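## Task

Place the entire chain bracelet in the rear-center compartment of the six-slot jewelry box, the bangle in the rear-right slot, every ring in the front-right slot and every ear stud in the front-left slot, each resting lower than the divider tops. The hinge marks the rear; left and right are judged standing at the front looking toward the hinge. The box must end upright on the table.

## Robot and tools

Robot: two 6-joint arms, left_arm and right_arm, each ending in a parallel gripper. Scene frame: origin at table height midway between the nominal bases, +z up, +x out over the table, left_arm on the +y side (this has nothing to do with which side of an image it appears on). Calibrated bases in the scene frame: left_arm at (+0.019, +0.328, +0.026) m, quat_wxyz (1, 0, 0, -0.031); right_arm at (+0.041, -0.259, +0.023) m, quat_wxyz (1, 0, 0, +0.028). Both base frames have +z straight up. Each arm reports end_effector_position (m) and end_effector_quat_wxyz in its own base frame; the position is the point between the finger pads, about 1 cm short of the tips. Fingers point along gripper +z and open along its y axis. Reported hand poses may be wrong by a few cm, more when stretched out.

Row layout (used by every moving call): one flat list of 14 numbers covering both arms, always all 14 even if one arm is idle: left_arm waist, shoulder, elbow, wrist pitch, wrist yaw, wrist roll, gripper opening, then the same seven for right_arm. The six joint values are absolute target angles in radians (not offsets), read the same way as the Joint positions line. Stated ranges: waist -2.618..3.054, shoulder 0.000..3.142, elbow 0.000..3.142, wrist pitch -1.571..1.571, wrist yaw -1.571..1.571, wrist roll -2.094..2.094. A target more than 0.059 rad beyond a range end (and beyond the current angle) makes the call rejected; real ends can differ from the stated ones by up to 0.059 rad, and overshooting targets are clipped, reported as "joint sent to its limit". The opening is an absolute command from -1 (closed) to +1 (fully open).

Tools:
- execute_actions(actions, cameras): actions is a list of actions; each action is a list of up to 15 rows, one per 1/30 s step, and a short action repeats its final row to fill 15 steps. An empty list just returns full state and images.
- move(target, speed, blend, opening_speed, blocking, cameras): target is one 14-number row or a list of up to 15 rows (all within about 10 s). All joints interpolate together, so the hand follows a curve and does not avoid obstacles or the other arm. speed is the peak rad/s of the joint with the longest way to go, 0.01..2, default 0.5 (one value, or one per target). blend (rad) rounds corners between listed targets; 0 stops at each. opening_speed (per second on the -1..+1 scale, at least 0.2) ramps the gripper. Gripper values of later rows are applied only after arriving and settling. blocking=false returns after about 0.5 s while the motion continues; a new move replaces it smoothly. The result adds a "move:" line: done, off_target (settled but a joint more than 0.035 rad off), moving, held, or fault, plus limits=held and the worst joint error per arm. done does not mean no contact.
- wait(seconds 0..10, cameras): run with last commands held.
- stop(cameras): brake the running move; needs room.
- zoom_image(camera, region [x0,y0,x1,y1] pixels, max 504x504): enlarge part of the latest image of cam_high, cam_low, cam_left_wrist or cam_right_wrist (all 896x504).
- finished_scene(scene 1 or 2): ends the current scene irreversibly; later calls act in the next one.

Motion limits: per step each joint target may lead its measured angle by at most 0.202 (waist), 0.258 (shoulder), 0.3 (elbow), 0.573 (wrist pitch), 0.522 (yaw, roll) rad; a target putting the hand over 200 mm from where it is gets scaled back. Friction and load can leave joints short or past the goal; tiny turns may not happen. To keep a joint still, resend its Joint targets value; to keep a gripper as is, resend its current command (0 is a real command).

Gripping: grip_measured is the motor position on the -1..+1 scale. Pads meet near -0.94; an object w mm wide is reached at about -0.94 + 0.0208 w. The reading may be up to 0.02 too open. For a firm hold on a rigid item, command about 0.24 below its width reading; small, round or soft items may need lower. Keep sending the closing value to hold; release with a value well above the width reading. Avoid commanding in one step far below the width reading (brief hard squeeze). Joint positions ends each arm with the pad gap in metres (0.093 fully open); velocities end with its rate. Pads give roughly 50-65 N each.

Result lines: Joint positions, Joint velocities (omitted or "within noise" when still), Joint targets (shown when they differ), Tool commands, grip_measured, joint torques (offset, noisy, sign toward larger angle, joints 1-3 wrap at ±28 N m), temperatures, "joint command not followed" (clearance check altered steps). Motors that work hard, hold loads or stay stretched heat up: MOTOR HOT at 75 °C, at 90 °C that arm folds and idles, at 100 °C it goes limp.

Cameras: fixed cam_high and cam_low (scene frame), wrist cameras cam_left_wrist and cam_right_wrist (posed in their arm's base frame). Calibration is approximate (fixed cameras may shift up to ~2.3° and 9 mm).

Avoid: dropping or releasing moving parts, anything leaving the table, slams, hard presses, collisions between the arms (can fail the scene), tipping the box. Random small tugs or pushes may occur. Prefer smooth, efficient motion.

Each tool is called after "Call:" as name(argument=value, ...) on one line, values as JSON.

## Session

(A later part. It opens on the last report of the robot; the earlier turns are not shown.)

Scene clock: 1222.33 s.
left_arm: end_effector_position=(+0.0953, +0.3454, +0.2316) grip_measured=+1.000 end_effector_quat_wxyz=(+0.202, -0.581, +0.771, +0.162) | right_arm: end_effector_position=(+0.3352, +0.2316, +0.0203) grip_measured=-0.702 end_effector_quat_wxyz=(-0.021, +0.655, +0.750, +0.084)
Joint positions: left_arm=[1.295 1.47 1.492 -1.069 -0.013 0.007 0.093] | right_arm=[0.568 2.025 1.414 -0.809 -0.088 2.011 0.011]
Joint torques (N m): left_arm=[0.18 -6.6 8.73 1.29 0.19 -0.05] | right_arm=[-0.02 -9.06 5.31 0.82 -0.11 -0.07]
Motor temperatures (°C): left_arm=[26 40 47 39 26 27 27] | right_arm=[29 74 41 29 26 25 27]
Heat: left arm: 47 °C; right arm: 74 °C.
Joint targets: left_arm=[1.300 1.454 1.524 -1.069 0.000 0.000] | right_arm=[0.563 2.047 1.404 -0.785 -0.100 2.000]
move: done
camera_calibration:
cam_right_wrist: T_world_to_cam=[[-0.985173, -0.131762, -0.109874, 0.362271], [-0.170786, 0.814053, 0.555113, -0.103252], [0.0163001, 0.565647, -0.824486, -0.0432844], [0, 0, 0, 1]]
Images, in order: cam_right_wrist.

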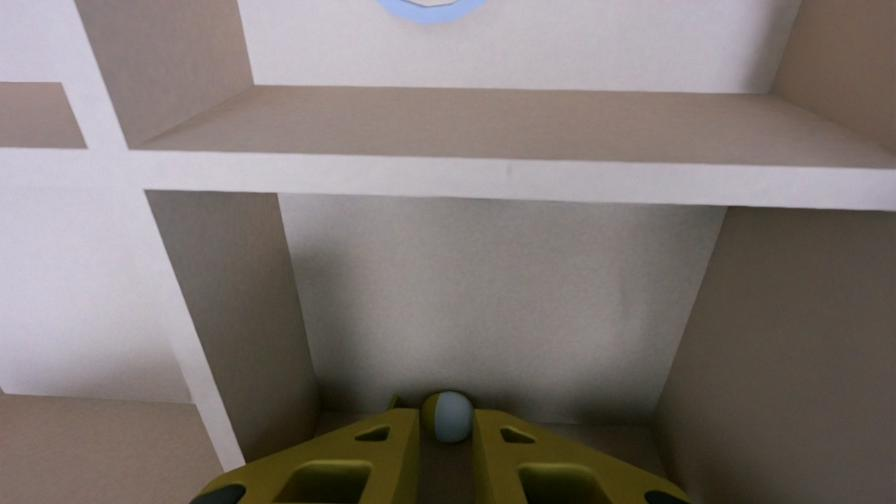

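Call:
move(target=[[1.3,1.454,1.524,-1.069,0.0,0.0,1,0.563,2.057,1.395,-0.77,-0.10,2.0,-0.70],[1.3,1.454,1.524,-1.069,0.0,0.0,1,0.563,2.057,1.395,-0.77,-0.10,2.0,-0.98]], speed=0.1, opening_speed=0.4, cameras=["cam_right_wrist"])

Call:
zoom_image(camera="cam_right_wrist", region=[250, 304, 650, 504])

Scene clock: 1231.27 s.
left_arm: end_effector_position=(+0.0953, +0.3454, +0.2316) grip_measured=+1.000 end_effector_quat_wxyz=(+0.202, -0.581, +0.771, +0.162) | right_arm: end_effector_position=(+0.3353, +0.2282, +0.0142) grip_measured=-0.972 end_effector_quat_wxyz=(-0.022, +0.658, +0.748, +0.079)
Joint positions: left_arm=[1.295 1.47 1.492 -1.069 -0.013 0.007 0.093] | right_arm=[0.562 2.035 1.405 -0.8 -0.087 2.01 0]
Joint torques (N m): left_arm=[0.2 -6.6 8.73 1.29 0.19 -0.05] | right_arm=[0.62 -9.11 5.29 0.87 -0.11 -0.06]
Joint targets: left_arm=[1.300 1.454 1.524 -1.069 0.000 0.000] | right_arm=[0.563 2.057 1.395 -0.770 -0.100 2.000]
move: done
camera_calibration:
cam_right_wrist: T_world_to_cam=[[-0.986853, -0.126299, -0.100849, 0.360396], [-0.161111, 0.818336, 0.551696, -0.10129], [0.0128493, 0.560691, -0.827926, -0.0441081], [0, 0, 0, 1]]
Images, in order: cam_right_wrist.

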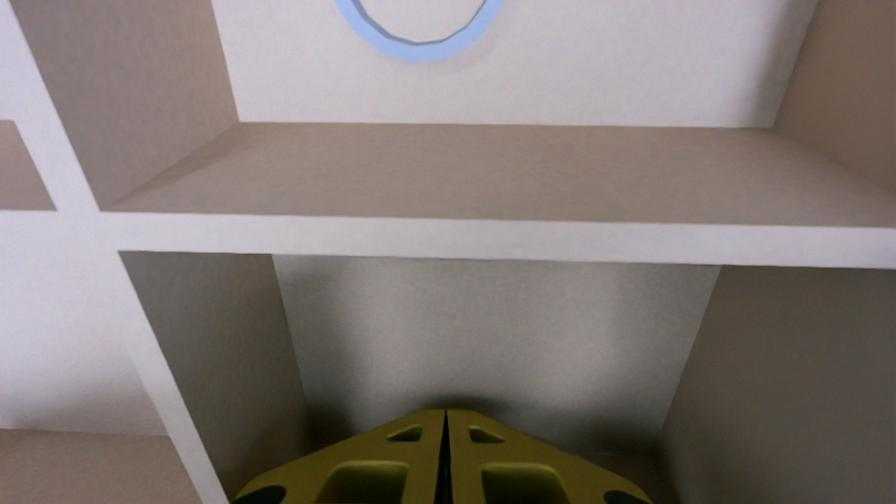

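Scaled by 1.260 from the camera's 896x504 image, which has a finer 1280x720 frame.

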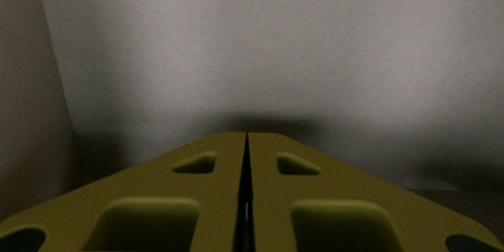

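Call:
move(target=[[1.3,1.454,1.524,-1.069,0.0,0.0,1,0.57,1.95,1.60,-1.10,0.0,1.7,-0.9],[1.3,1.454,1.524,-1.069,0.0,0.0,1,0.5,1.15,1.05,-1.0,0.0,0.4,-0.68]], speed=0.7, blend=[0.05,0], cameras=["cam_right_wrist"])

Call:
zoom_image(camera="cam_right_wrist", region=[150, 0, 650, 300])

Scene clock: 1241.40 s.
left_arm: end_effector_position=(+0.0953, +0.3454, +0.2316) grip_measured=+1.000 end_effector_quat_wxyz=(+0.202, -0.581, +0.771, +0.162) | right_arm: end_effector_position=(+0.2364, +0.1327, +0.1734) grip_measured=-0.682 end_effector_quat_wxyz=(+0.201, -0.047, +0.973, +0.104)
Joint positions: left_arm=[1.295 1.47 1.492 -1.069 -0.013 0.007 0.093] | right_arm=[0.507 1.16 1.061 -1.016 -0.008 0.412 0.012]
Joint torques (N m): left_arm=[0.2 -6.58 8.73 1.29 0.19 -0.05] | right_arm=[-0.08 -4.6 6.28 1.46 0.12 -0.08]
Motor temperatures (°C): left_arm=[26 40 47 39 26 27 27] | right_arm=[29 69 42 30 26 25 27]
Heat: left arm: 47 °C; right arm: 69 °C.
Joint targets: left_arm=[1.300 1.454 1.524 -1.069 0.000 0.000] | right_arm=[0.500 1.150 1.050 -1.000 0.000 0.400]
move: done
camera_calibration:
cam_right_wrist: T_world_to_cam=[[0.14294, -0.971414, -0.189532, 0.127278], [-0.988188, -0.150766, 0.0274593, 0.288146], [-0.0552493, 0.183368, -0.98149, 0.23535], [0, 0, 0, 1]]
Images, in order: cam_right_wrist.

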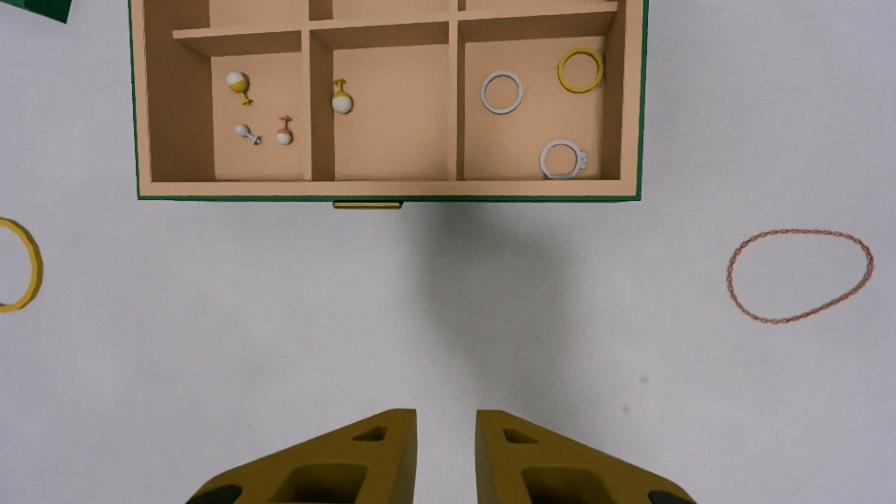

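Scaled by 1.008 from the camera's 896x504 image, which has a finer 1280x720 frame.

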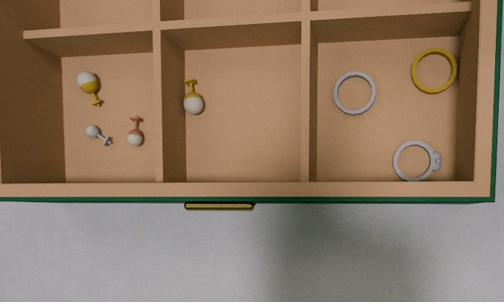

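Call:
wait(seconds=10, cameras=[])

Call:
move(target=[[1.3,1.454,1.524,-1.069,0.0,0.0,1,0.45,1.6,1.5,-1.1,-0.1,1.4,-0.70],[1.3,1.454,1.524,-1.069,0.0,0.0,1,0.528,1.965,1.45,-0.85,-0.212,1.95,-0.70],[1.3,1.454,1.524,-1.069,0.0,0.0,1,0.528,2.012,1.425,-0.82,-0.212,1.95,-0.70]], speed=[0.8,0.4,0.15], blend=[0.1,0.01,0], cameras=["cam_right_wrist"])

Call:
zoom_image(camera="cam_right_wrist", region=[250, 304, 650, 504])

Scene clock: 1293.23 s.
left_arm: end_effector_position=(+0.0953, +0.3454, +0.2316) grip_measured=+1.000 end_effector_quat_wxyz=(+0.202, -0.581, +0.771, +0.162) | right_arm: end_effector_position=(+0.2368, +0.1329, +0.1735) grip_measured=-0.682 end_effector_quat_wxyz=(+0.202, -0.047, +0.973, +0.104)
Joint positions: left_arm=[1.295 1.47 1.492 -1.069 -0.013 0.007 0.093] | right_arm=[0.507 1.16 1.061 -1.013 -0.008 0.412 0.012]
Joint torques (N m): left_arm=[0.2 -6.58 8.75 1.29 0.19 -0.05] | right_arm=[-0.08 -4.62 6.31 1.45 0.12 -0.08]
Motor temperatures (°C): left_arm=[26 40 47 39 26 27 27] | right_arm=[29 57 42 31 26 25 27]
Heat: left arm: 47 °C; right arm: 57 °C.
Joint targets: left_arm=[1.300 1.454 1.524 -1.069 0.000 0.000] | right_arm=[0.500 1.150 1.050 -1.000 0.000 0.400]
Tool commands: left_gripper/opening=+1.0 right_gripper/opening=-0.68
wait: 10.00 s; at rest from the start

Scene clock: 1296.80 s.
left_arm: end_effector_position=(+0.0953, +0.3454, +0.2316) grip_measured=+1.000 end_effector_quat_wxyz=(+0.202, -0.581, +0.771, +0.162) | right_arm: end_effector_position=(+0.3370, +0.2334, +0.0384) grip_measured=-0.698 end_effector_quat_wxyz=(-0.067, +0.638, +0.759, +0.113)
Joint positions: left_arm=[1.295 1.47 1.492 -1.069 -0.013 0.007 0.093] | right_arm=[0.523 1.996 1.433 -0.838 -0.203 1.938 0.012]
Joint torques (N m): left_arm=[0.2 -6.58 8.73 1.3 0.19 -0.05] | right_arm=[0.95 -9.55 5.67 0.8 -0.15 0.19]
Joint targets: left_arm=[1.300 1.454 1.524 -1.069 0.000 0.000] | right_arm=[0.528 2.012 1.425 -0.820 -0.212 1.950]
move: done
camera_calibration:
cam_right_wrist: T_world_to_cam=[[-0.981497, -0.164632, -0.097773, 0.372257], [-0.188672, 0.744449, 0.640467, -0.0954629], [-0.0326544, 0.647064, -0.761736, -0.034283], [0, 0, 0, 1]]
Images, in order: cam_right_wrist.

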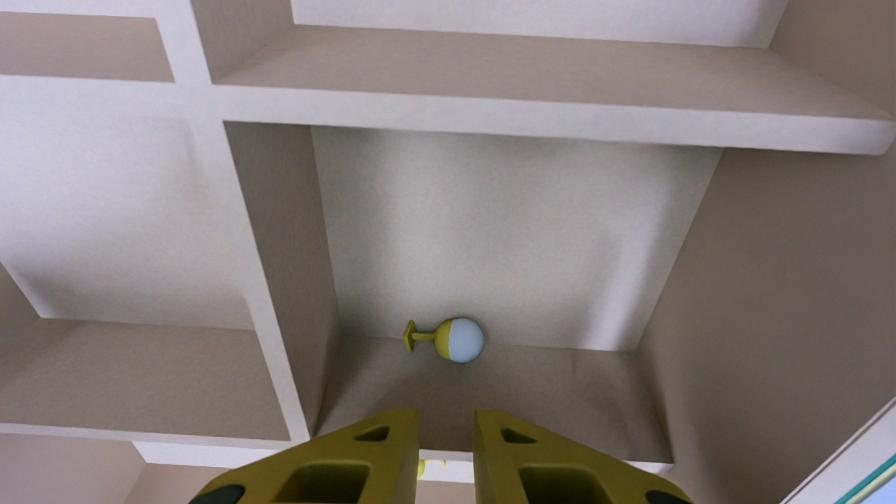

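Scaled by 1.260 from the camera's 896x504 image, which has a finer 1280x720 frame.

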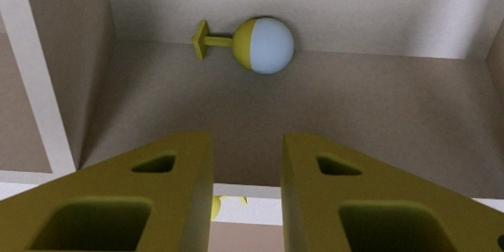

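Call:
move(target=[[1.3,1.454,1.524,-1.069,0.0,0.0,1,0.517,2.018,1.40,-0.79,-0.212,1.95,-0.70],[1.3,1.454,1.524,-1.069,0.0,0.0,1,0.517,2.036,1.364,-0.733,-0.212,1.95,-0.70]], speed=0.12, blend=[0.005,0], cameras=["cam_right_wrist"])

Call:
zoom_image(camera="cam_right_wrist", region=[250, 304, 650, 504])

Scene clock: 1315.53 s.
left_arm: end_effector_position=(+0.0953, +0.3454, +0.2316) grip_measured=+1.000 end_effector_quat_wxyz=(+0.202, -0.581, +0.771, +0.162) | right_arm: end_effector_position=(+0.3348, +0.2318, +0.0171) grip_measured=-0.698 end_effector_quat_wxyz=(-0.068, +0.639, +0.758, +0.112)
Joint positions: left_arm=[1.295 1.47 1.492 -1.069 -0.013 0.007 0.093] | right_arm=[0.522 2.017 1.373 -0.76 -0.204 1.939 0.012]
Joint torques (N m): left_arm=[0.2 -6.58 8.73 1.29 0.19 -0.05] | right_arm=[0.08 -9.22 5.37 0.88 -0.14 0.16]
Joint targets: left_arm=[1.300 1.454 1.524 -1.069 0.000 0.000] | right_arm=[0.517 2.036 1.364 -0.733 -0.212 1.950]
move: done
camera_calibration:
cam_right_wrist: T_world_to_cam=[[-0.981999, -0.162917, -0.0955824, 0.367467], [-0.185961, 0.745157, 0.640437, -0.0821253], [-0.0331142, 0.646683, -0.76204, -0.0493473], [0, 0, 0, 1]]
Images, in order: cam_right_wrist.

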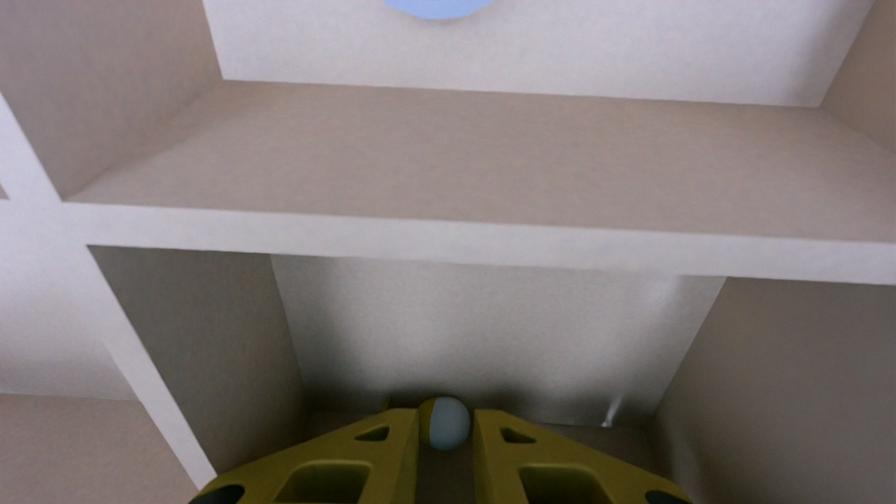

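Scaled by 1.260 from the camera's 896x504 image, which has a finer 1280x720 frame.

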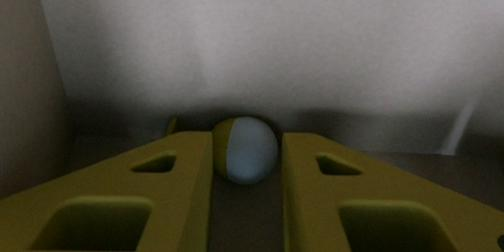

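Call:
move(target=[[1.3,1.454,1.524,-1.069,0.0,0.0,1,0.518,2.043,1.352,-0.717,-0.212,1.95,-0.70]], speed=0.12, cameras=["cam_right_wrist"])

Call:
zoom_image(camera="cam_right_wrist", region=[250, 304, 650, 504])

Scene clock: 1325.03 s.
left_arm: end_effector_position=(+0.0953, +0.3454, +0.2316) grip_measured=+1.000 end_effector_quat_wxyz=(+0.202, -0.581, +0.771, +0.162) | right_arm: end_effector_position=(+0.3343, +0.2315, +0.0150) grip_measured=-0.698 end_effector_quat_wxyz=(-0.067, +0.639, +0.758, +0.113)
Joint positions: left_arm=[1.295 1.47 1.492 -1.069 -0.013 0.007 0.093] | right_arm=[0.522 2.017 1.364 -0.749 -0.204 1.94 0.012]
Joint torques (N m): left_arm=[0.2 -6.58 8.72 1.29 0.19 -0.05] | right_arm=[0.17 -8.53 5.05 0.95 -0.14 0.14]
Joint targets: left_arm=[1.300 1.454 1.524 -1.069 0.000 0.000] | right_arm=[0.518 2.043 1.352 -0.717 -0.212 1.950]
move: done
camera_calibration:
cam_right_wrist: T_world_to_cam=[[-0.982148, -0.161391, -0.0966297, 0.366464], [-0.185459, 0.744903, 0.640878, -0.0808052], [-0.0314522, 0.647358, -0.761537, -0.0514723], [0, 0, 0, 1]]
Images, in order: cam_right_wrist.

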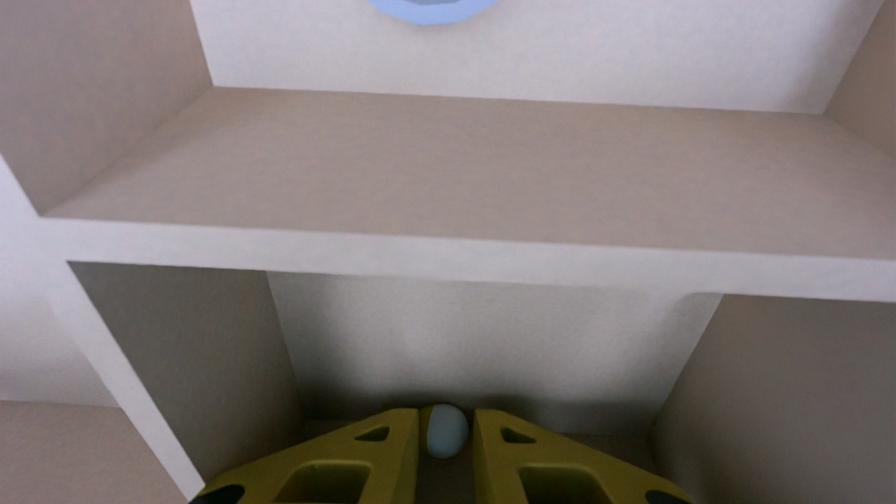

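Scaled by 1.260 from the camera's 896x504 image, which has a finer 1280x720 frame.

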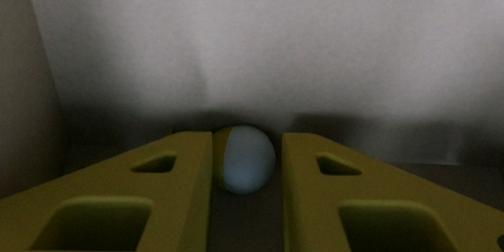

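Call:
move(target=[[1.3,1.454,1.524,-1.069,0.0,0.0,1,0.518,2.046,1.348,-0.710,-0.212,1.95,-0.70],[1.3,1.454,1.524,-1.069,0.0,0.0,1,0.518,2.046,1.348,-0.710,-0.212,1.95,-0.97]], speed=0.12, opening_speed=0.3, cameras=["cam_right_wrist"])

Call:
zoom_image(camera="cam_right_wrist", region=[250, 304, 650, 504])

Scene clock: 1342.00 s.
left_arm: end_effector_position=(+0.0953, +0.3454, +0.2316) grip_measured=+1.000 end_effector_quat_wxyz=(+0.202, -0.581, +0.771, +0.162) | right_arm: end_effector_position=(+0.3352, +0.2314, +0.0150) grip_measured=-0.963 end_effector_quat_wxyz=(-0.072, +0.641, +0.755, +0.117)
Joint positions: left_arm=[1.295 1.47 1.492 -1.069 -0.013 0.007 0.093] | right_arm=[0.516 2.017 1.362 -0.743 -0.215 1.942 0]
Joint torques (N m): left_arm=[0.2 -6.58 8.73 1.29 0.19 -0.06] | right_arm=[0.66 -8.25 4.92 0.97 -0.05 0.13]
Joint targets: left_arm=[1.300 1.454 1.524 -1.069 0.000 0.000] | right_arm=[0.518 2.046 1.348 -0.710 -0.212 1.950]
move: done; target 2's new numbers were sent with right_arm's wrist pitch 0.036 rad from that target
camera_calibration:
cam_right_wrist: T_world_to_cam=[[-0.983261, -0.155092, -0.095629, 0.366198], [-0.179695, 0.738624, 0.649726, -0.0811921], [-0.0301332, 0.656034, -0.754129, -0.0539608], [0, 0, 0, 1]]
Images, in order: cam_right_wrist.

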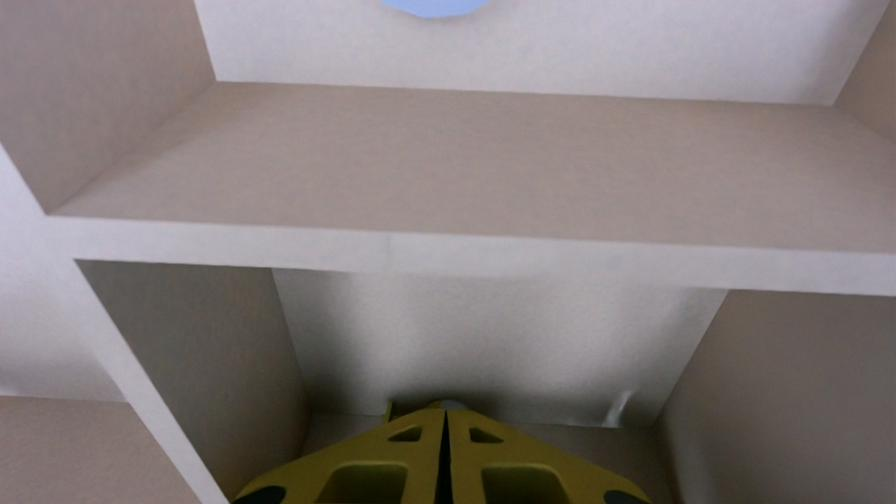

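Scaled by 1.260 from the camera's 896x504 image, which has a finer 1280x720 frame.

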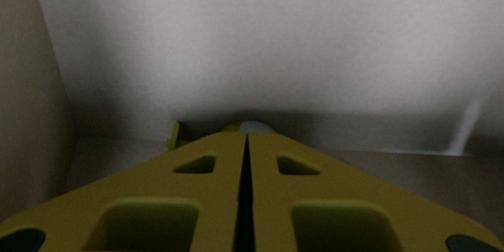

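Call:
move(target=[[1.3,1.454,1.524,-1.069,0.0,0.0,1,0.520,2.02,1.38,-0.76,-0.212,1.95,-0.70],[1.3,1.454,1.524,-1.069,0.0,0.0,1,0.520,2.056,1.325,-0.675,-0.212,1.95,-0.70]], speed=0.12, cameras=["cam_right_wrist","cam_low"])

Call:
zoom_image(camera="cam_right_wrist", region=[250, 304, 650, 504])

Scene clock: 1354.83 s.
left_arm: end_effector_position=(+0.0953, +0.3454, +0.2316) grip_measured=+1.000 end_effector_quat_wxyz=(+0.202, -0.581, +0.771, +0.162) | right_arm: end_effector_position=(+0.3342, +0.2309, +0.0109) grip_measured=-0.702 end_effector_quat_wxyz=(-0.072, +0.642, +0.755, +0.117)
Joint positions: left_arm=[1.295 1.47 1.492 -1.069 -0.013 0.007 0.093] | right_arm=[0.516 2.018 1.346 -0.725 -0.215 1.944 0.012]
Joint torques (N m): left_arm=[0.2 -6.58 8.73 1.29 0.19 -0.05] | right_arm=[0.84 -7.46 4.15 1.14 -0.05 0.09]
Joint targets: left_arm=[1.300 1.454 1.524 -1.069 0.000 0.000] | right_arm=[0.520 2.056 1.325 -0.675 -0.212 1.950]
move: off_target (right_arm); right_arm: the wrist pitch is farthest, 0.050 rad from its target
camera_calibration:
cam_right_wrist: T_world_to_cam=[[-0.983563, -0.152862, -0.0961052, 0.364332], [-0.178316, 0.73859, 0.650145, -0.0787635], [-0.0284002, 0.656596, -0.753708, -0.0574059], [0, 0, 0, 1]]
Images, in order: cam_low, cam_right_wrist.

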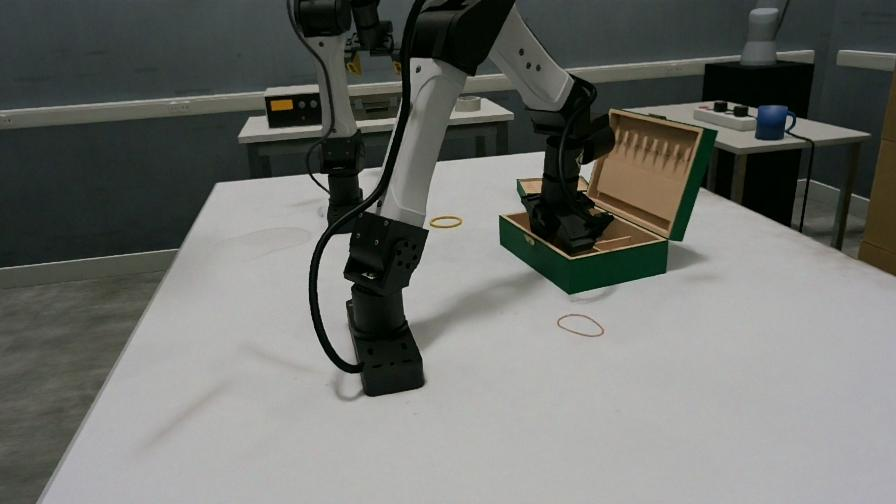

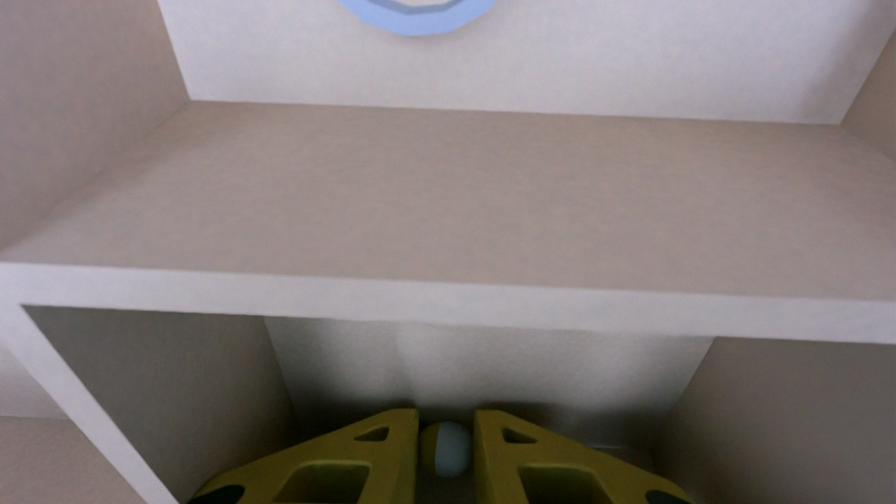

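Scaled by 1.260 from the camera's 896x504 image, which has a finer 1280x720 frame.

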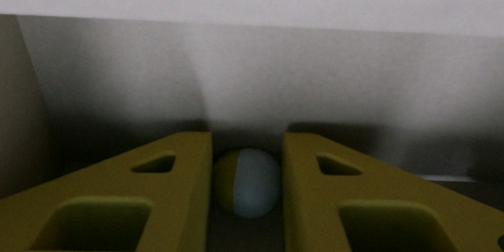

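Call:
move(target=[1.3,1.454,1.524,-1.069,0.0,0.0,1,0.520,2.056,1.325,-0.675,-0.212,1.95,-0.97], speed=0.12, opening_speed=0.3, cameras=["cam_right_wrist"])

Call:
zoom_image(camera="cam_right_wrist", region=[250, 304, 650, 504])

Scene clock: 1370.90 s.
left_arm: end_effector_position=(+0.0953, +0.3454, +0.2316) grip_measured=+1.000 end_effector_quat_wxyz=(+0.202, -0.581, +0.771, +0.162) | right_arm: end_effector_position=(+0.3361, +0.2252, +0.0074) grip_measured=-0.968 end_effector_quat_wxyz=(-0.062, +0.646, +0.753, +0.111)
Joint positions: left_arm=[1.295 1.47 1.492 -1.069 -0.013 0.007 0.093] | right_arm=[0.511 2.022 1.341 -0.721 -0.192 1.945 0]
Joint torques (N m): left_arm=[0.2 -6.58 8.73 1.29 0.19 -0.05] | right_arm=[1.28 -7.75 4.68 1.09 -0.25 0.1]
Joint targets: left_arm=[1.300 1.454 1.524 -1.069 0.000 0.000] | right_arm=[0.520 2.056 1.325 -0.675 -0.212 1.950]
move: off_target (right_arm); right_arm: the wrist pitch is farthest, 0.046 rad from its target
camera_calibration:
cam_right_wrist: T_world_to_cam=[[-0.984451, -0.145246, -0.0987884, 0.36366], [-0.174796, 0.754392, 0.632723, -0.0765348], [-0.0173753, 0.640153, -0.768051, -0.0562549], [0, 0, 0, 1]]
Images, in order: cam_right_wrist.

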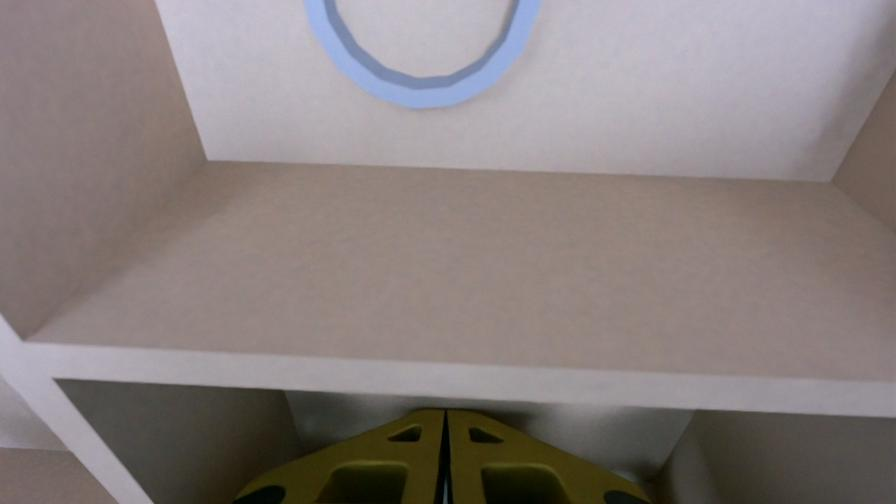

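Scaled by 1.260 from the camera's 896x504 image, which has a finer 1280x720 frame.

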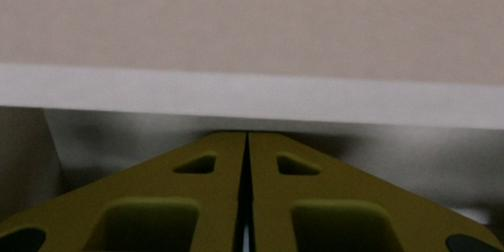

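Call:
move(target=[[1.3,1.454,1.524,-1.069,0.0,0.0,1,0.522,1.99,1.42,-0.82,-0.212,1.95,-0.8],[1.3,1.454,1.524,-1.069,0.0,0.0,1,0.522,1.99,1.42,-0.82,-0.212,1.95,-0.62],[1.3,1.454,1.524,-1.069,0.0,0.0,1,0.522,2.036,1.364,-0.733,-0.212,1.95,-0.62]], speed=0.15, opening_speed=0.5, cameras=["cam_right_wrist"])

Call:
zoom_image(camera="cam_right_wrist", region=[250, 304, 650, 504])

Scene clock: 1388.30 s.
left_arm: end_effector_position=(+0.0953, +0.3454, +0.2316) grip_measured=+1.000 end_effector_quat_wxyz=(+0.202, -0.581, +0.771, +0.162) | right_arm: end_effector_position=(+0.3334, +0.2291, +0.0150) grip_measured=-0.622 end_effector_quat_wxyz=(-0.073, +0.644, +0.754, +0.106)
Joint positions: left_arm=[1.295 1.47 1.492 -1.069 -0.013 0.007 0.093] | right_arm=[0.516 2.022 1.374 -0.77 -0.209 1.945 0.015]
Joint torques (N m): left_arm=[0.2 -6.58 8.73 1.29 0.19 -0.05] | right_arm=[1.02 -9.73 5.22 0.97 -0.1 0.11]
Joint targets: left_arm=[1.300 1.454 1.524 -1.069 0.000 0.000] | right_arm=[0.522 2.036 1.364 -0.733 -0.212 1.950]
move: off_target (right_arm); right_arm: the wrist pitch is farthest, 0.037 rad from its target
camera_calibration:
cam_right_wrist: T_world_to_cam=[[-0.985262, -0.152159, -0.0781387, 0.363773], [-0.166539, 0.749124, 0.641154, -0.0864229], [-0.0390215, 0.644718, -0.763424, -0.0467828], [0, 0, 0, 1]]
Images, in order: cam_right_wrist.

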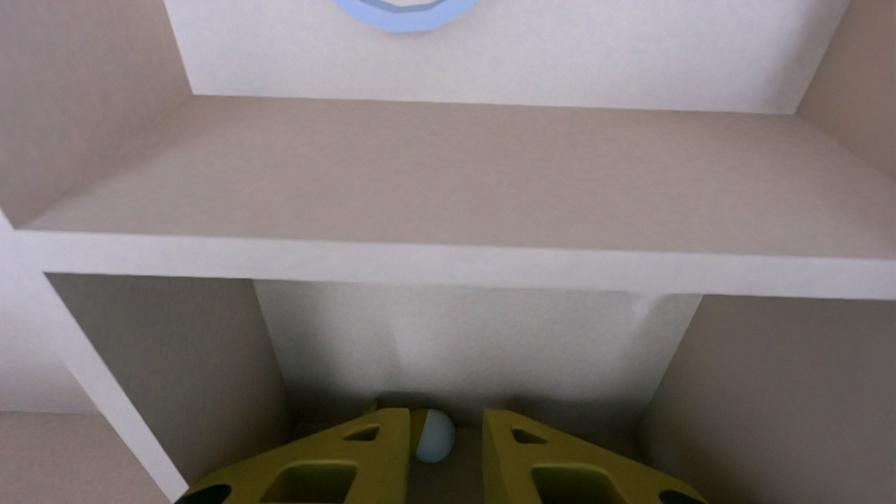

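Scaled by 1.260 from the camera's 896x504 image, which has a finer 1280x720 frame.

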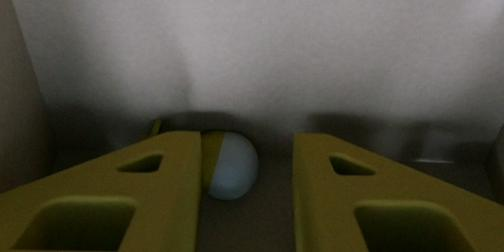

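Call:
move(target=[[1.3,1.454,1.524,-1.069,0.0,0.0,1,0.526,2.01,1.42,-0.80,-0.215,1.95,-0.62],[1.3,1.454,1.524,-1.069,0.0,0.0,1,0.526,2.043,1.366,-0.712,-0.215,1.95,-0.62]], speed=0.12, cameras=["cam_right_wrist"])

Call:
zoom_image(camera="cam_right_wrist", region=[250, 304, 650, 504])

Scene clock: 1398.67 s.
left_arm: end_effector_position=(+0.0953, +0.3454, +0.2316) grip_measured=+1.000 end_effector_quat_wxyz=(+0.202, -0.581, +0.771, +0.162) | right_arm: end_effector_position=(+0.3356, +0.2326, +0.0184) grip_measured=-0.622 end_effector_quat_wxyz=(-0.071, +0.641, +0.756, +0.111)
Joint positions: left_arm=[1.295 1.47 1.492 -1.069 -0.013 0.007 0.093] | right_arm=[0.52 2.022 1.387 -0.772 -0.209 1.945 0.015]
Joint torques (N m): left_arm=[0.18 -6.58 8.73 1.29 0.19 -0.05] | right_arm=[0.98 -9.13 4.3 1.23 -0.12 0.11]
Joint targets: left_arm=[1.300 1.454 1.524 -1.069 0.000 0.000] | right_arm=[0.526 2.043 1.366 -0.712 -0.215 1.950]
move: off_target (right_arm); right_arm: the wrist pitch is farthest, 0.060 rad from its target
camera_calibration:
cam_right_wrist: T_world_to_cam=[[-0.98377, -0.156274, -0.0881798, 0.367405], [-0.175984, 0.744378, 0.644151, -0.0866467], [-0.0350247, 0.649214, -0.759799, -0.0488665], [0, 0, 0, 1]]
Images, in order: cam_right_wrist.

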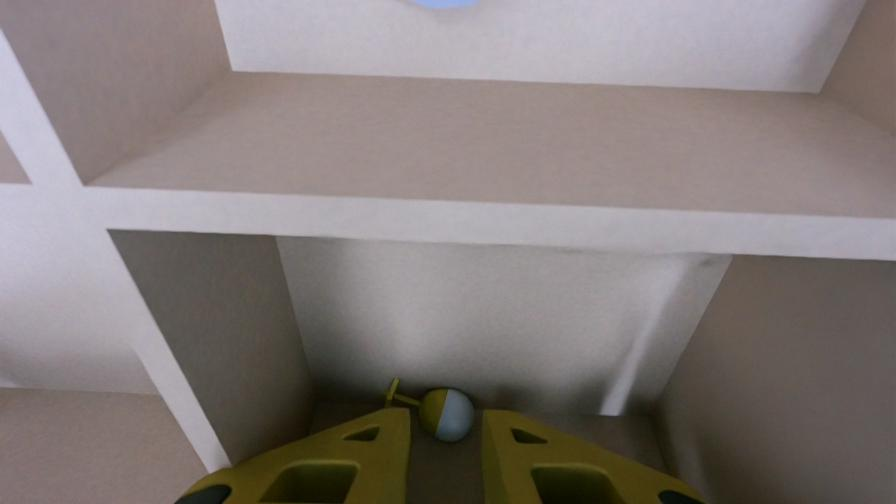

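Scaled by 1.260 from the camera's 896x504 image, which has a finer 1280x720 frame.

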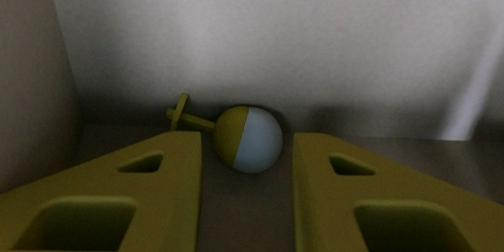

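Call:
move(target=[1.3,1.454,1.524,-1.069,0.0,0.0,1,0.500,2.048,1.362,-0.700,-0.215,1.95,-0.62], speed=0.05, cameras=["cam_right_wrist"])

Call:
move(target=[1.3,1.454,1.524,-1.069,0.0,0.0,1,0.505,1.97,1.45,-0.85,-0.212,1.95,-0.62], speed=0.2, cameras=["cam_right_wrist"])

Call:
zoom_image(camera="cam_right_wrist", region=[250, 254, 650, 504])

Scene clock: 1425.50 s.
left_arm: end_effector_position=(+0.0953, +0.3454, +0.2316) grip_measured=+1.000 end_effector_quat_wxyz=(+0.202, -0.581, +0.771, +0.162) | right_arm: end_effector_position=(+0.3373, +0.2301, +0.0181) grip_measured=-0.622 end_effector_quat_wxyz=(-0.075, +0.645, +0.752, +0.114)
Joint positions: left_arm=[1.295 1.47 1.492 -1.069 -0.013 0.007 0.093] | right_arm=[0.509 2.022 1.384 -0.768 -0.219 1.945 0.015]
Joint torques (N m): left_arm=[0.21 -6.57 8.75 1.3 0.19 -0.05] | right_arm=[-0.34 -8.64 4.18 1.32 -0.03 0.11]
Joint targets: left_arm=[1.300 1.454 1.524 -1.069 0.000 0.000] | right_arm=[0.500 2.048 1.362 -0.700 -0.215 1.950]
move: off_target (right_arm); right_arm: the wrist pitch is farthest, 0.068 rad from its target
camera_calibration:
cam_right_wrist: T_world_to_cam=[[-0.985614, -0.145826, -0.0854347, 0.366857], [-0.166, 0.740297, 0.651463, -0.0868898], [-0.031753, 0.656274, -0.753854, -0.0502035], [0, 0, 0, 1]]
Images, in order: cam_right_wrist.

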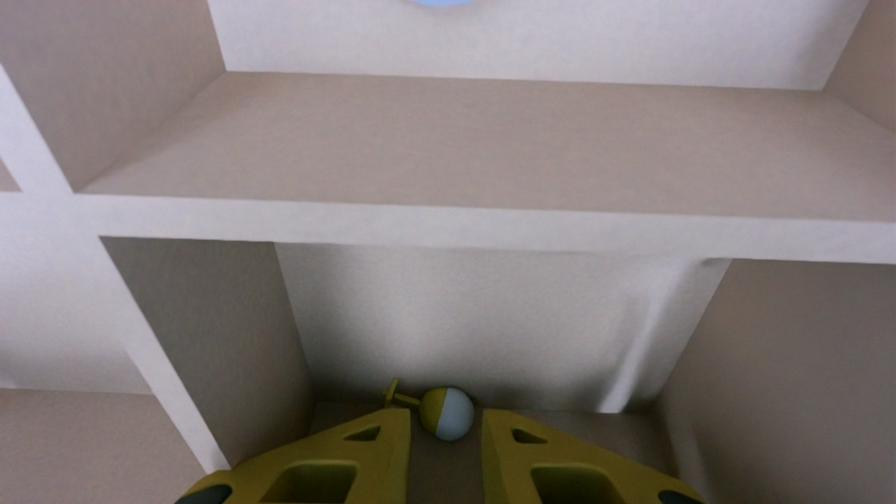

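Scene clock: 1426.87 s.
left_arm: end_effector_position=(+0.0953, +0.3454, +0.2316) grip_measured=+1.000 end_effector_quat_wxyz=(+0.202, -0.581, +0.771, +0.162) | right_arm: end_effector_position=(+0.3402, +0.2317, +0.0383) grip_measured=-0.622 end_effector_quat_wxyz=(-0.073, +0.644, +0.752, +0.119)
Joint positions: left_arm=[1.295 1.47 1.492 -1.069 -0.013 0.007 0.093] | right_arm=[0.509 1.998 1.432 -0.829 -0.219 1.945 0.015]
Joint torques (N m): left_arm=[0.2 -6.58 8.73 1.29 0.19 -0.05] | right_arm=[0.14 -13.74 8.12 0.39 0 0.11]
Joint targets: left_arm=[1.300 1.454 1.524 -1.069 0.000 0.000] | right_arm=[0.505 1.970 1.450 -0.850 -0.212 1.950]
move: done
camera_calibration:
cam_right_wrist: T_world_to_cam=[[-0.984739, -0.145337, -0.0957373, 0.371632], [-0.172305, 0.736779, 0.65381, -0.0978568], [-0.0244857, 0.660328, -0.750578, -0.0395132], [0, 0, 0, 1]]
Images, in order: cam_right_wrist.

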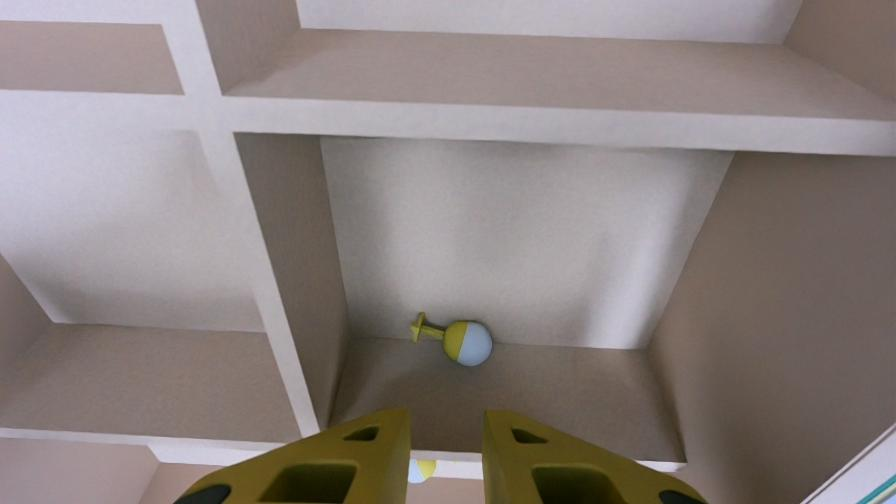

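Scaled by 1.260 from the camera's 896x504 image, which has a finer 1280x720 frame.

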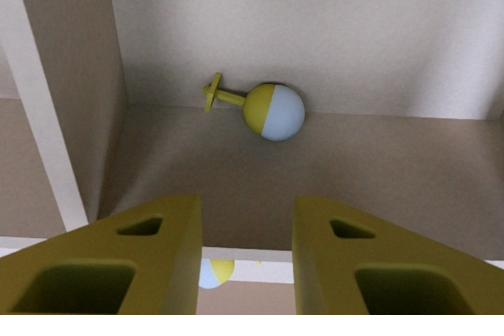

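Call:
move(target=[[1.3,1.454,1.524,-1.069,0.0,0.0,1,0.57,1.95,1.48,-0.87,-0.10,2.0,-0.655],[1.3,1.454,1.524,-1.069,0.0,0.0,1,0.57,2.040,1.412,-0.795,-0.10,2.0,-0.655]], speed=[0.2,0.15], cameras=["cam_right_wrist"])

Call:
zoom_image(camera="cam_right_wrist", region=[250, 304, 650, 504])

Scene clock: 1470.00 s.
left_arm: end_effector_position=(+0.0953, +0.3454, +0.2316) grip_measured=+1.000 end_effector_quat_wxyz=(+0.202, -0.581, +0.771, +0.162) | right_arm: end_effector_position=(+0.3346, +0.2323, +0.0219) grip_measured=-0.653 end_effector_quat_wxyz=(-0.027, +0.648, +0.757, +0.085)
Joint positions: left_arm=[1.295 1.47 1.492 -1.069 -0.013 0.007 0.093] | right_arm=[0.565 2.025 1.42 -0.818 -0.102 1.988 0.014]
Joint torques (N m): left_arm=[0.2 -6.58 8.73 1.29 0.19 -0.05] | right_arm=[0.88 -9.69 5.57 0.78 0.03 0.18]
Motor temperatures (°C): left_arm=[26 41 47 39 26 27 27] | right_arm=[29 74 44 30 26 25 27]
Heat: left arm: 47 °C; right arm: 74 °C. Fold the right arm in close to its base, or ease its load, before you think long.
Joint targets: left_arm=[1.300 1.454 1.524 -1.069 0.000 0.000] | right_arm=[0.570 2.040 1.412 -0.795 -0.100 2.000]
MOTOR HOT: the shoulder of the right arm reports 74 °C; the controller's stop level is 90 °C. To cool a motor, set the load down, stop pushing, or move to a pose that needs little force.
move: done
camera_calibration:
cam_right_wrist: T_world_to_cam=[[-0.982888, -0.15132, -0.105039, 0.365577], [-0.184202, 0.805505, 0.563232, -0.0985565], [-0.000619263, 0.572943, -0.819595, -0.0385059], [0, 0, 0, 1]]
Images, in order: cam_right_wrist.

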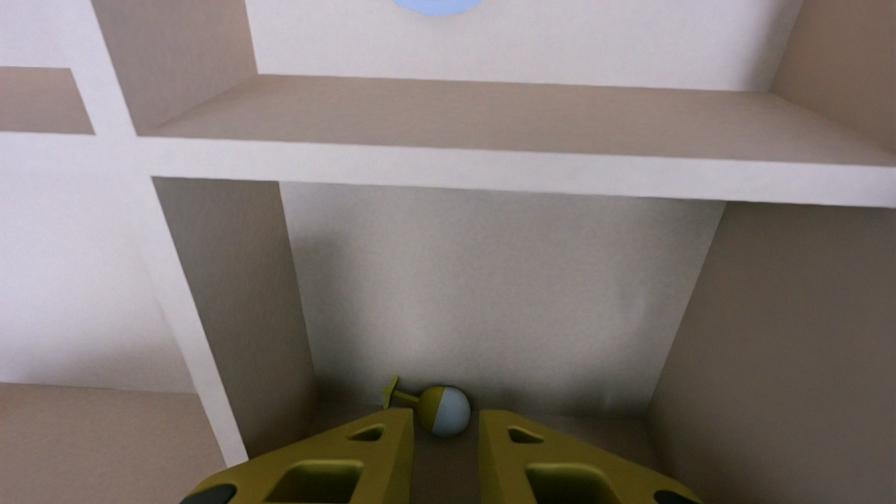

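Scaled by 1.260 from the camera's 896x504 image, which has a finer 1280x720 frame.

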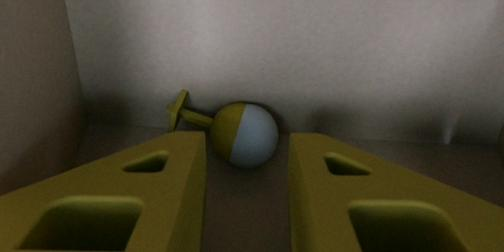

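Call:
move(target=[[1.3,1.454,1.524,-1.069,0.0,0.0,1,0.57,2.054,1.388,-0.757,-0.10,2.0,-0.655],[1.3,1.454,1.524,-1.069,0.0,0.0,1,0.57,2.054,1.388,-0.757,-0.10,2.0,-0.97]], speed=0.15, opening_speed=0.4, cameras=["cam_right_wrist"])

Scene clock: 1479.17 s.
left_arm: end_effector_position=(+0.0953, +0.3454, +0.2316) grip_measured=+1.000 end_effector_quat_wxyz=(+0.202, -0.581, +0.771, +0.162) | right_arm: end_effector_position=(+0.3363, +0.2297, +0.0145) grip_measured=-0.963 end_effector_quat_wxyz=(-0.018, +0.649, +0.756, +0.085)
Joint positions: left_arm=[1.295 1.47 1.492 -1.069 -0.013 0.007 0.093] | right_arm=[0.565 2.031 1.398 -0.786 -0.083 1.99 0]
Joint torques (N m): left_arm=[0.2 -6.6 8.73 1.29 0.19 -0.05] | right_arm=[0.91 -8.96 5.27 0.88 -0.14 0.15]
Heat: left arm: 47 °C; right arm: 72 °C. Fold the right arm in close to its base, or ease its load, before you think long.
Joint targets: left_arm=[1.300 1.454 1.524 -1.069 0.000 0.000] | right_arm=[0.570 2.054 1.388 -0.757 -0.100 2.000]
MOTOR HOT: still on. The shoulder of the right arm reports 72 °C.
move: done
camera_calibration:
cam_right_wrist: T_world_to_cam=[[-0.982098, -0.148169, -0.116315, 0.365292], [-0.187912, 0.81362, 0.550192, -0.0923935], [0.0131148, 0.5622, -0.826898, -0.0451246], [0, 0, 0, 1]]
Images, in order: cam_right_wrist.

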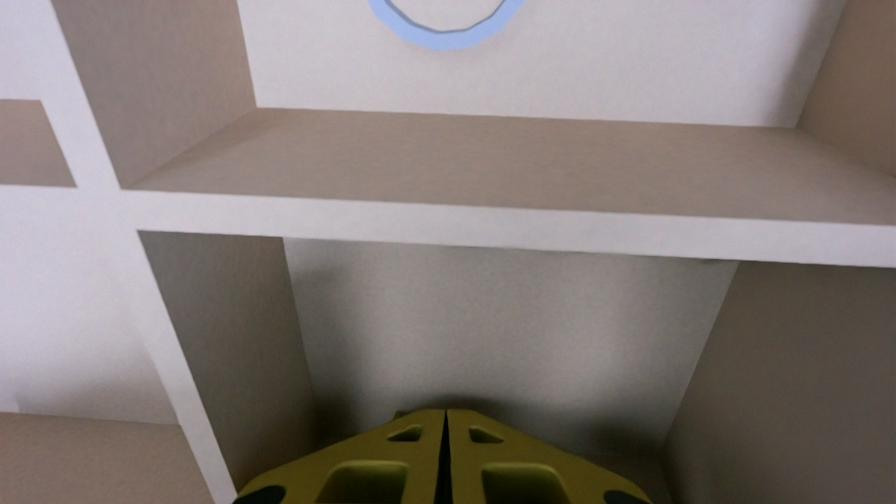

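Call:
move(target=[[1.3,1.454,1.524,-1.069,0.0,0.0,1,0.56,1.90,1.60,-1.10,0.0,1.6,-0.9],[1.3,1.454,1.524,-1.069,0.0,0.0,1,0.45,0.75,0.65,-0.9,0.0,0.35,-0.6]], speed=0.8, blend=[0.05,0], cameras=["cam_right_wrist"])

Call:
zoom_image(camera="cam_right_wrist", region=[200, 0, 600, 250])

Scene clock: 1489.57 s.
left_arm: end_effector_position=(+0.0953, +0.3454, +0.2316) grip_measured=+1.000 end_effector_quat_wxyz=(+0.202, -0.581, +0.771, +0.162) | right_arm: end_effector_position=(+0.1847, +0.0921, +0.1263) grip_measured=-0.602 end_effector_quat_wxyz=(+0.254, -0.046, +0.959, +0.114)
Joint positions: left_arm=[1.295 1.47 1.492 -1.069 -0.013 0.007 0.093] | right_arm=[0.457 0.753 0.661 -0.915 -0.008 0.362 0.016]
Joint torques (N m): left_arm=[0.2 -6.58 8.73 1.29 0.19 -0.05] | right_arm=[-0.08 -0.65 6.48 1.67 0.11 -0.08]
Motor temperatures (°C): left_arm=[26 41 48 39 26 27 27] | right_arm=[29 69 43 30 26 25 27]
Joint targets: left_arm=[1.300 1.454 1.524 -1.069 0.000 0.000] | right_arm=[0.450 0.750 0.650 -0.900 0.000 0.350]
MOTOR HOT: cleared for the motors of the right arm.
move: done
camera_calibration:
cam_right_wrist: T_world_to_cam=[[0.157581, -0.966905, -0.200658, 0.0846316], [-0.986189, -0.143597, -0.0825259, 0.245075], [0.0509808, 0.210891, -0.976179, 0.170911], [0, 0, 0, 1]]
Images, in order: cam_right_wrist.

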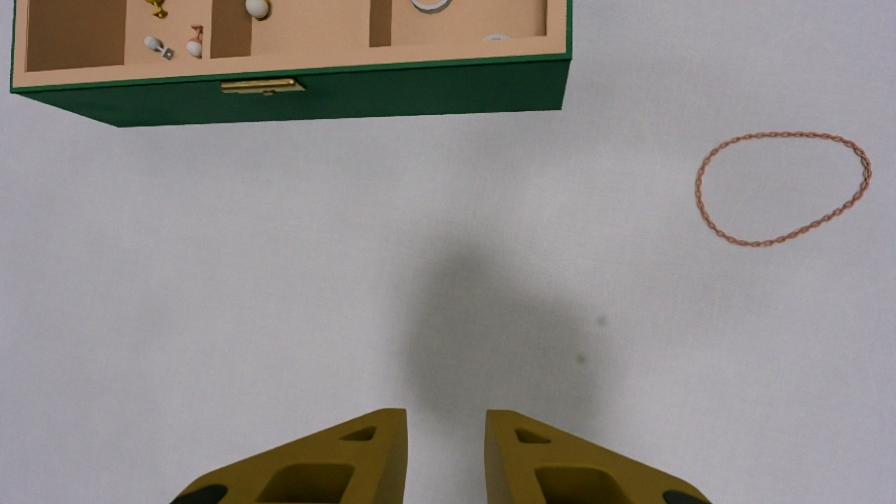

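Scaled by 1.260 from the camera's 896x504 image, which has a finer 1280x720 frame.

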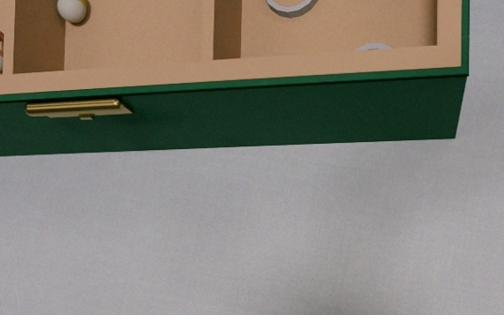

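Call:
wait(seconds=8, cameras=[])

Call:
move(target=[[1.3,1.454,1.524,-1.069,0.0,0.0,1,0.45,1.6,1.5,-1.1,-0.1,1.4,-0.67],[1.3,1.454,1.524,-1.069,0.0,0.0,1,0.568,1.95,1.48,-0.87,-0.10,2.0,-0.67],[1.3,1.454,1.524,-1.069,0.0,0.0,1,0.568,2.054,1.388,-0.757,-0.10,2.0,-0.67]], speed=[0.8,0.4,0.15], blend=[0.1,0.01,0], cameras=["cam_right_wrist"])

Call:
zoom_image(camera="cam_right_wrist", region=[250, 304, 650, 504])

Scene clock: 1534.03 s.
left_arm: end_effector_position=(+0.0953, +0.3454, +0.2316) grip_measured=+1.000 end_effector_quat_wxyz=(+0.202, -0.581, +0.771, +0.162) | right_arm: end_effector_position=(+0.1851, +0.0923, +0.1266) grip_measured=-0.602 end_effector_quat_wxyz=(+0.255, -0.047, +0.959, +0.114)
Joint positions: left_arm=[1.295 1.47 1.492 -1.069 -0.013 0.007 0.093] | right_arm=[0.457 0.753 0.661 -0.913 -0.008 0.362 0.016]
Joint torques (N m): left_arm=[0.2 -6.58 8.72 1.3 0.19 -0.05] | right_arm=[-0.09 -0.65 6.48 1.64 0.11 -0.08]
Motor temperatures (°C): left_arm=[26 41 48 39 26 27 27] | right_arm=[29 55 41 33 26 25 27]
Heat: left arm: 48 °C; right arm: 55 °C.
Joint targets: left_arm=[1.300 1.454 1.524 -1.069 0.000 0.000] | right_arm=[0.450 0.750 0.650 -0.900 0.000 0.350]
Tool commands: left_gripper/opening=+1.0 right_gripper/opening=-0.6
wait: 8.00 s; at rest from the start

Scene clock: 1538.03 s.
left_arm: end_effector_position=(+0.0953, +0.3454, +0.2316) grip_measured=+1.000 end_effector_quat_wxyz=(+0.202, -0.581, +0.771, +0.162) | right_arm: end_effector_position=(+0.3343, +0.2291, +0.0121) grip_measured=-0.668 end_effector_quat_wxyz=(-0.023, +0.649, +0.756, +0.081)
Joint positions: left_arm=[1.295 1.47 1.492 -1.069 -0.013 0.007 0.093] | right_arm=[0.563 2.036 1.396 -0.789 -0.092 1.989 0.013]
Joint torques (N m): left_arm=[0.18 -6.58 8.75 1.3 0.19 -0.05] | right_arm=[0.95 -9.43 5.44 0.88 -0.07 0.15]
Joint targets: left_arm=[1.300 1.454 1.524 -1.069 0.000 0.000] | right_arm=[0.568 2.054 1.388 -0.757 -0.100 2.000]
move: done
camera_calibration:
cam_right_wrist: T_world_to_cam=[[-0.983528, -0.148101, -0.103629, 0.363257], [-0.180744, 0.812634, 0.554037, -0.0931701], [0.00215921, 0.563642, -0.826017, -0.0433872], [0, 0, 0, 1]]
Images, in order: cam_right_wrist.

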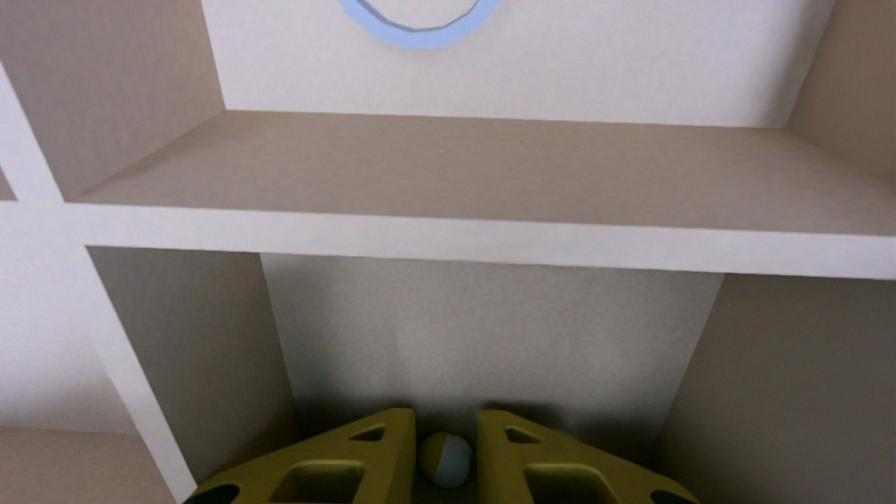

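Scaled by 1.260 from the camera's 896x504 image, which has a finer 1280x720 frame.

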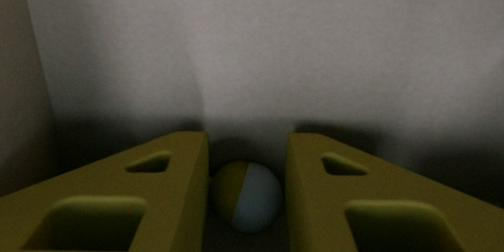

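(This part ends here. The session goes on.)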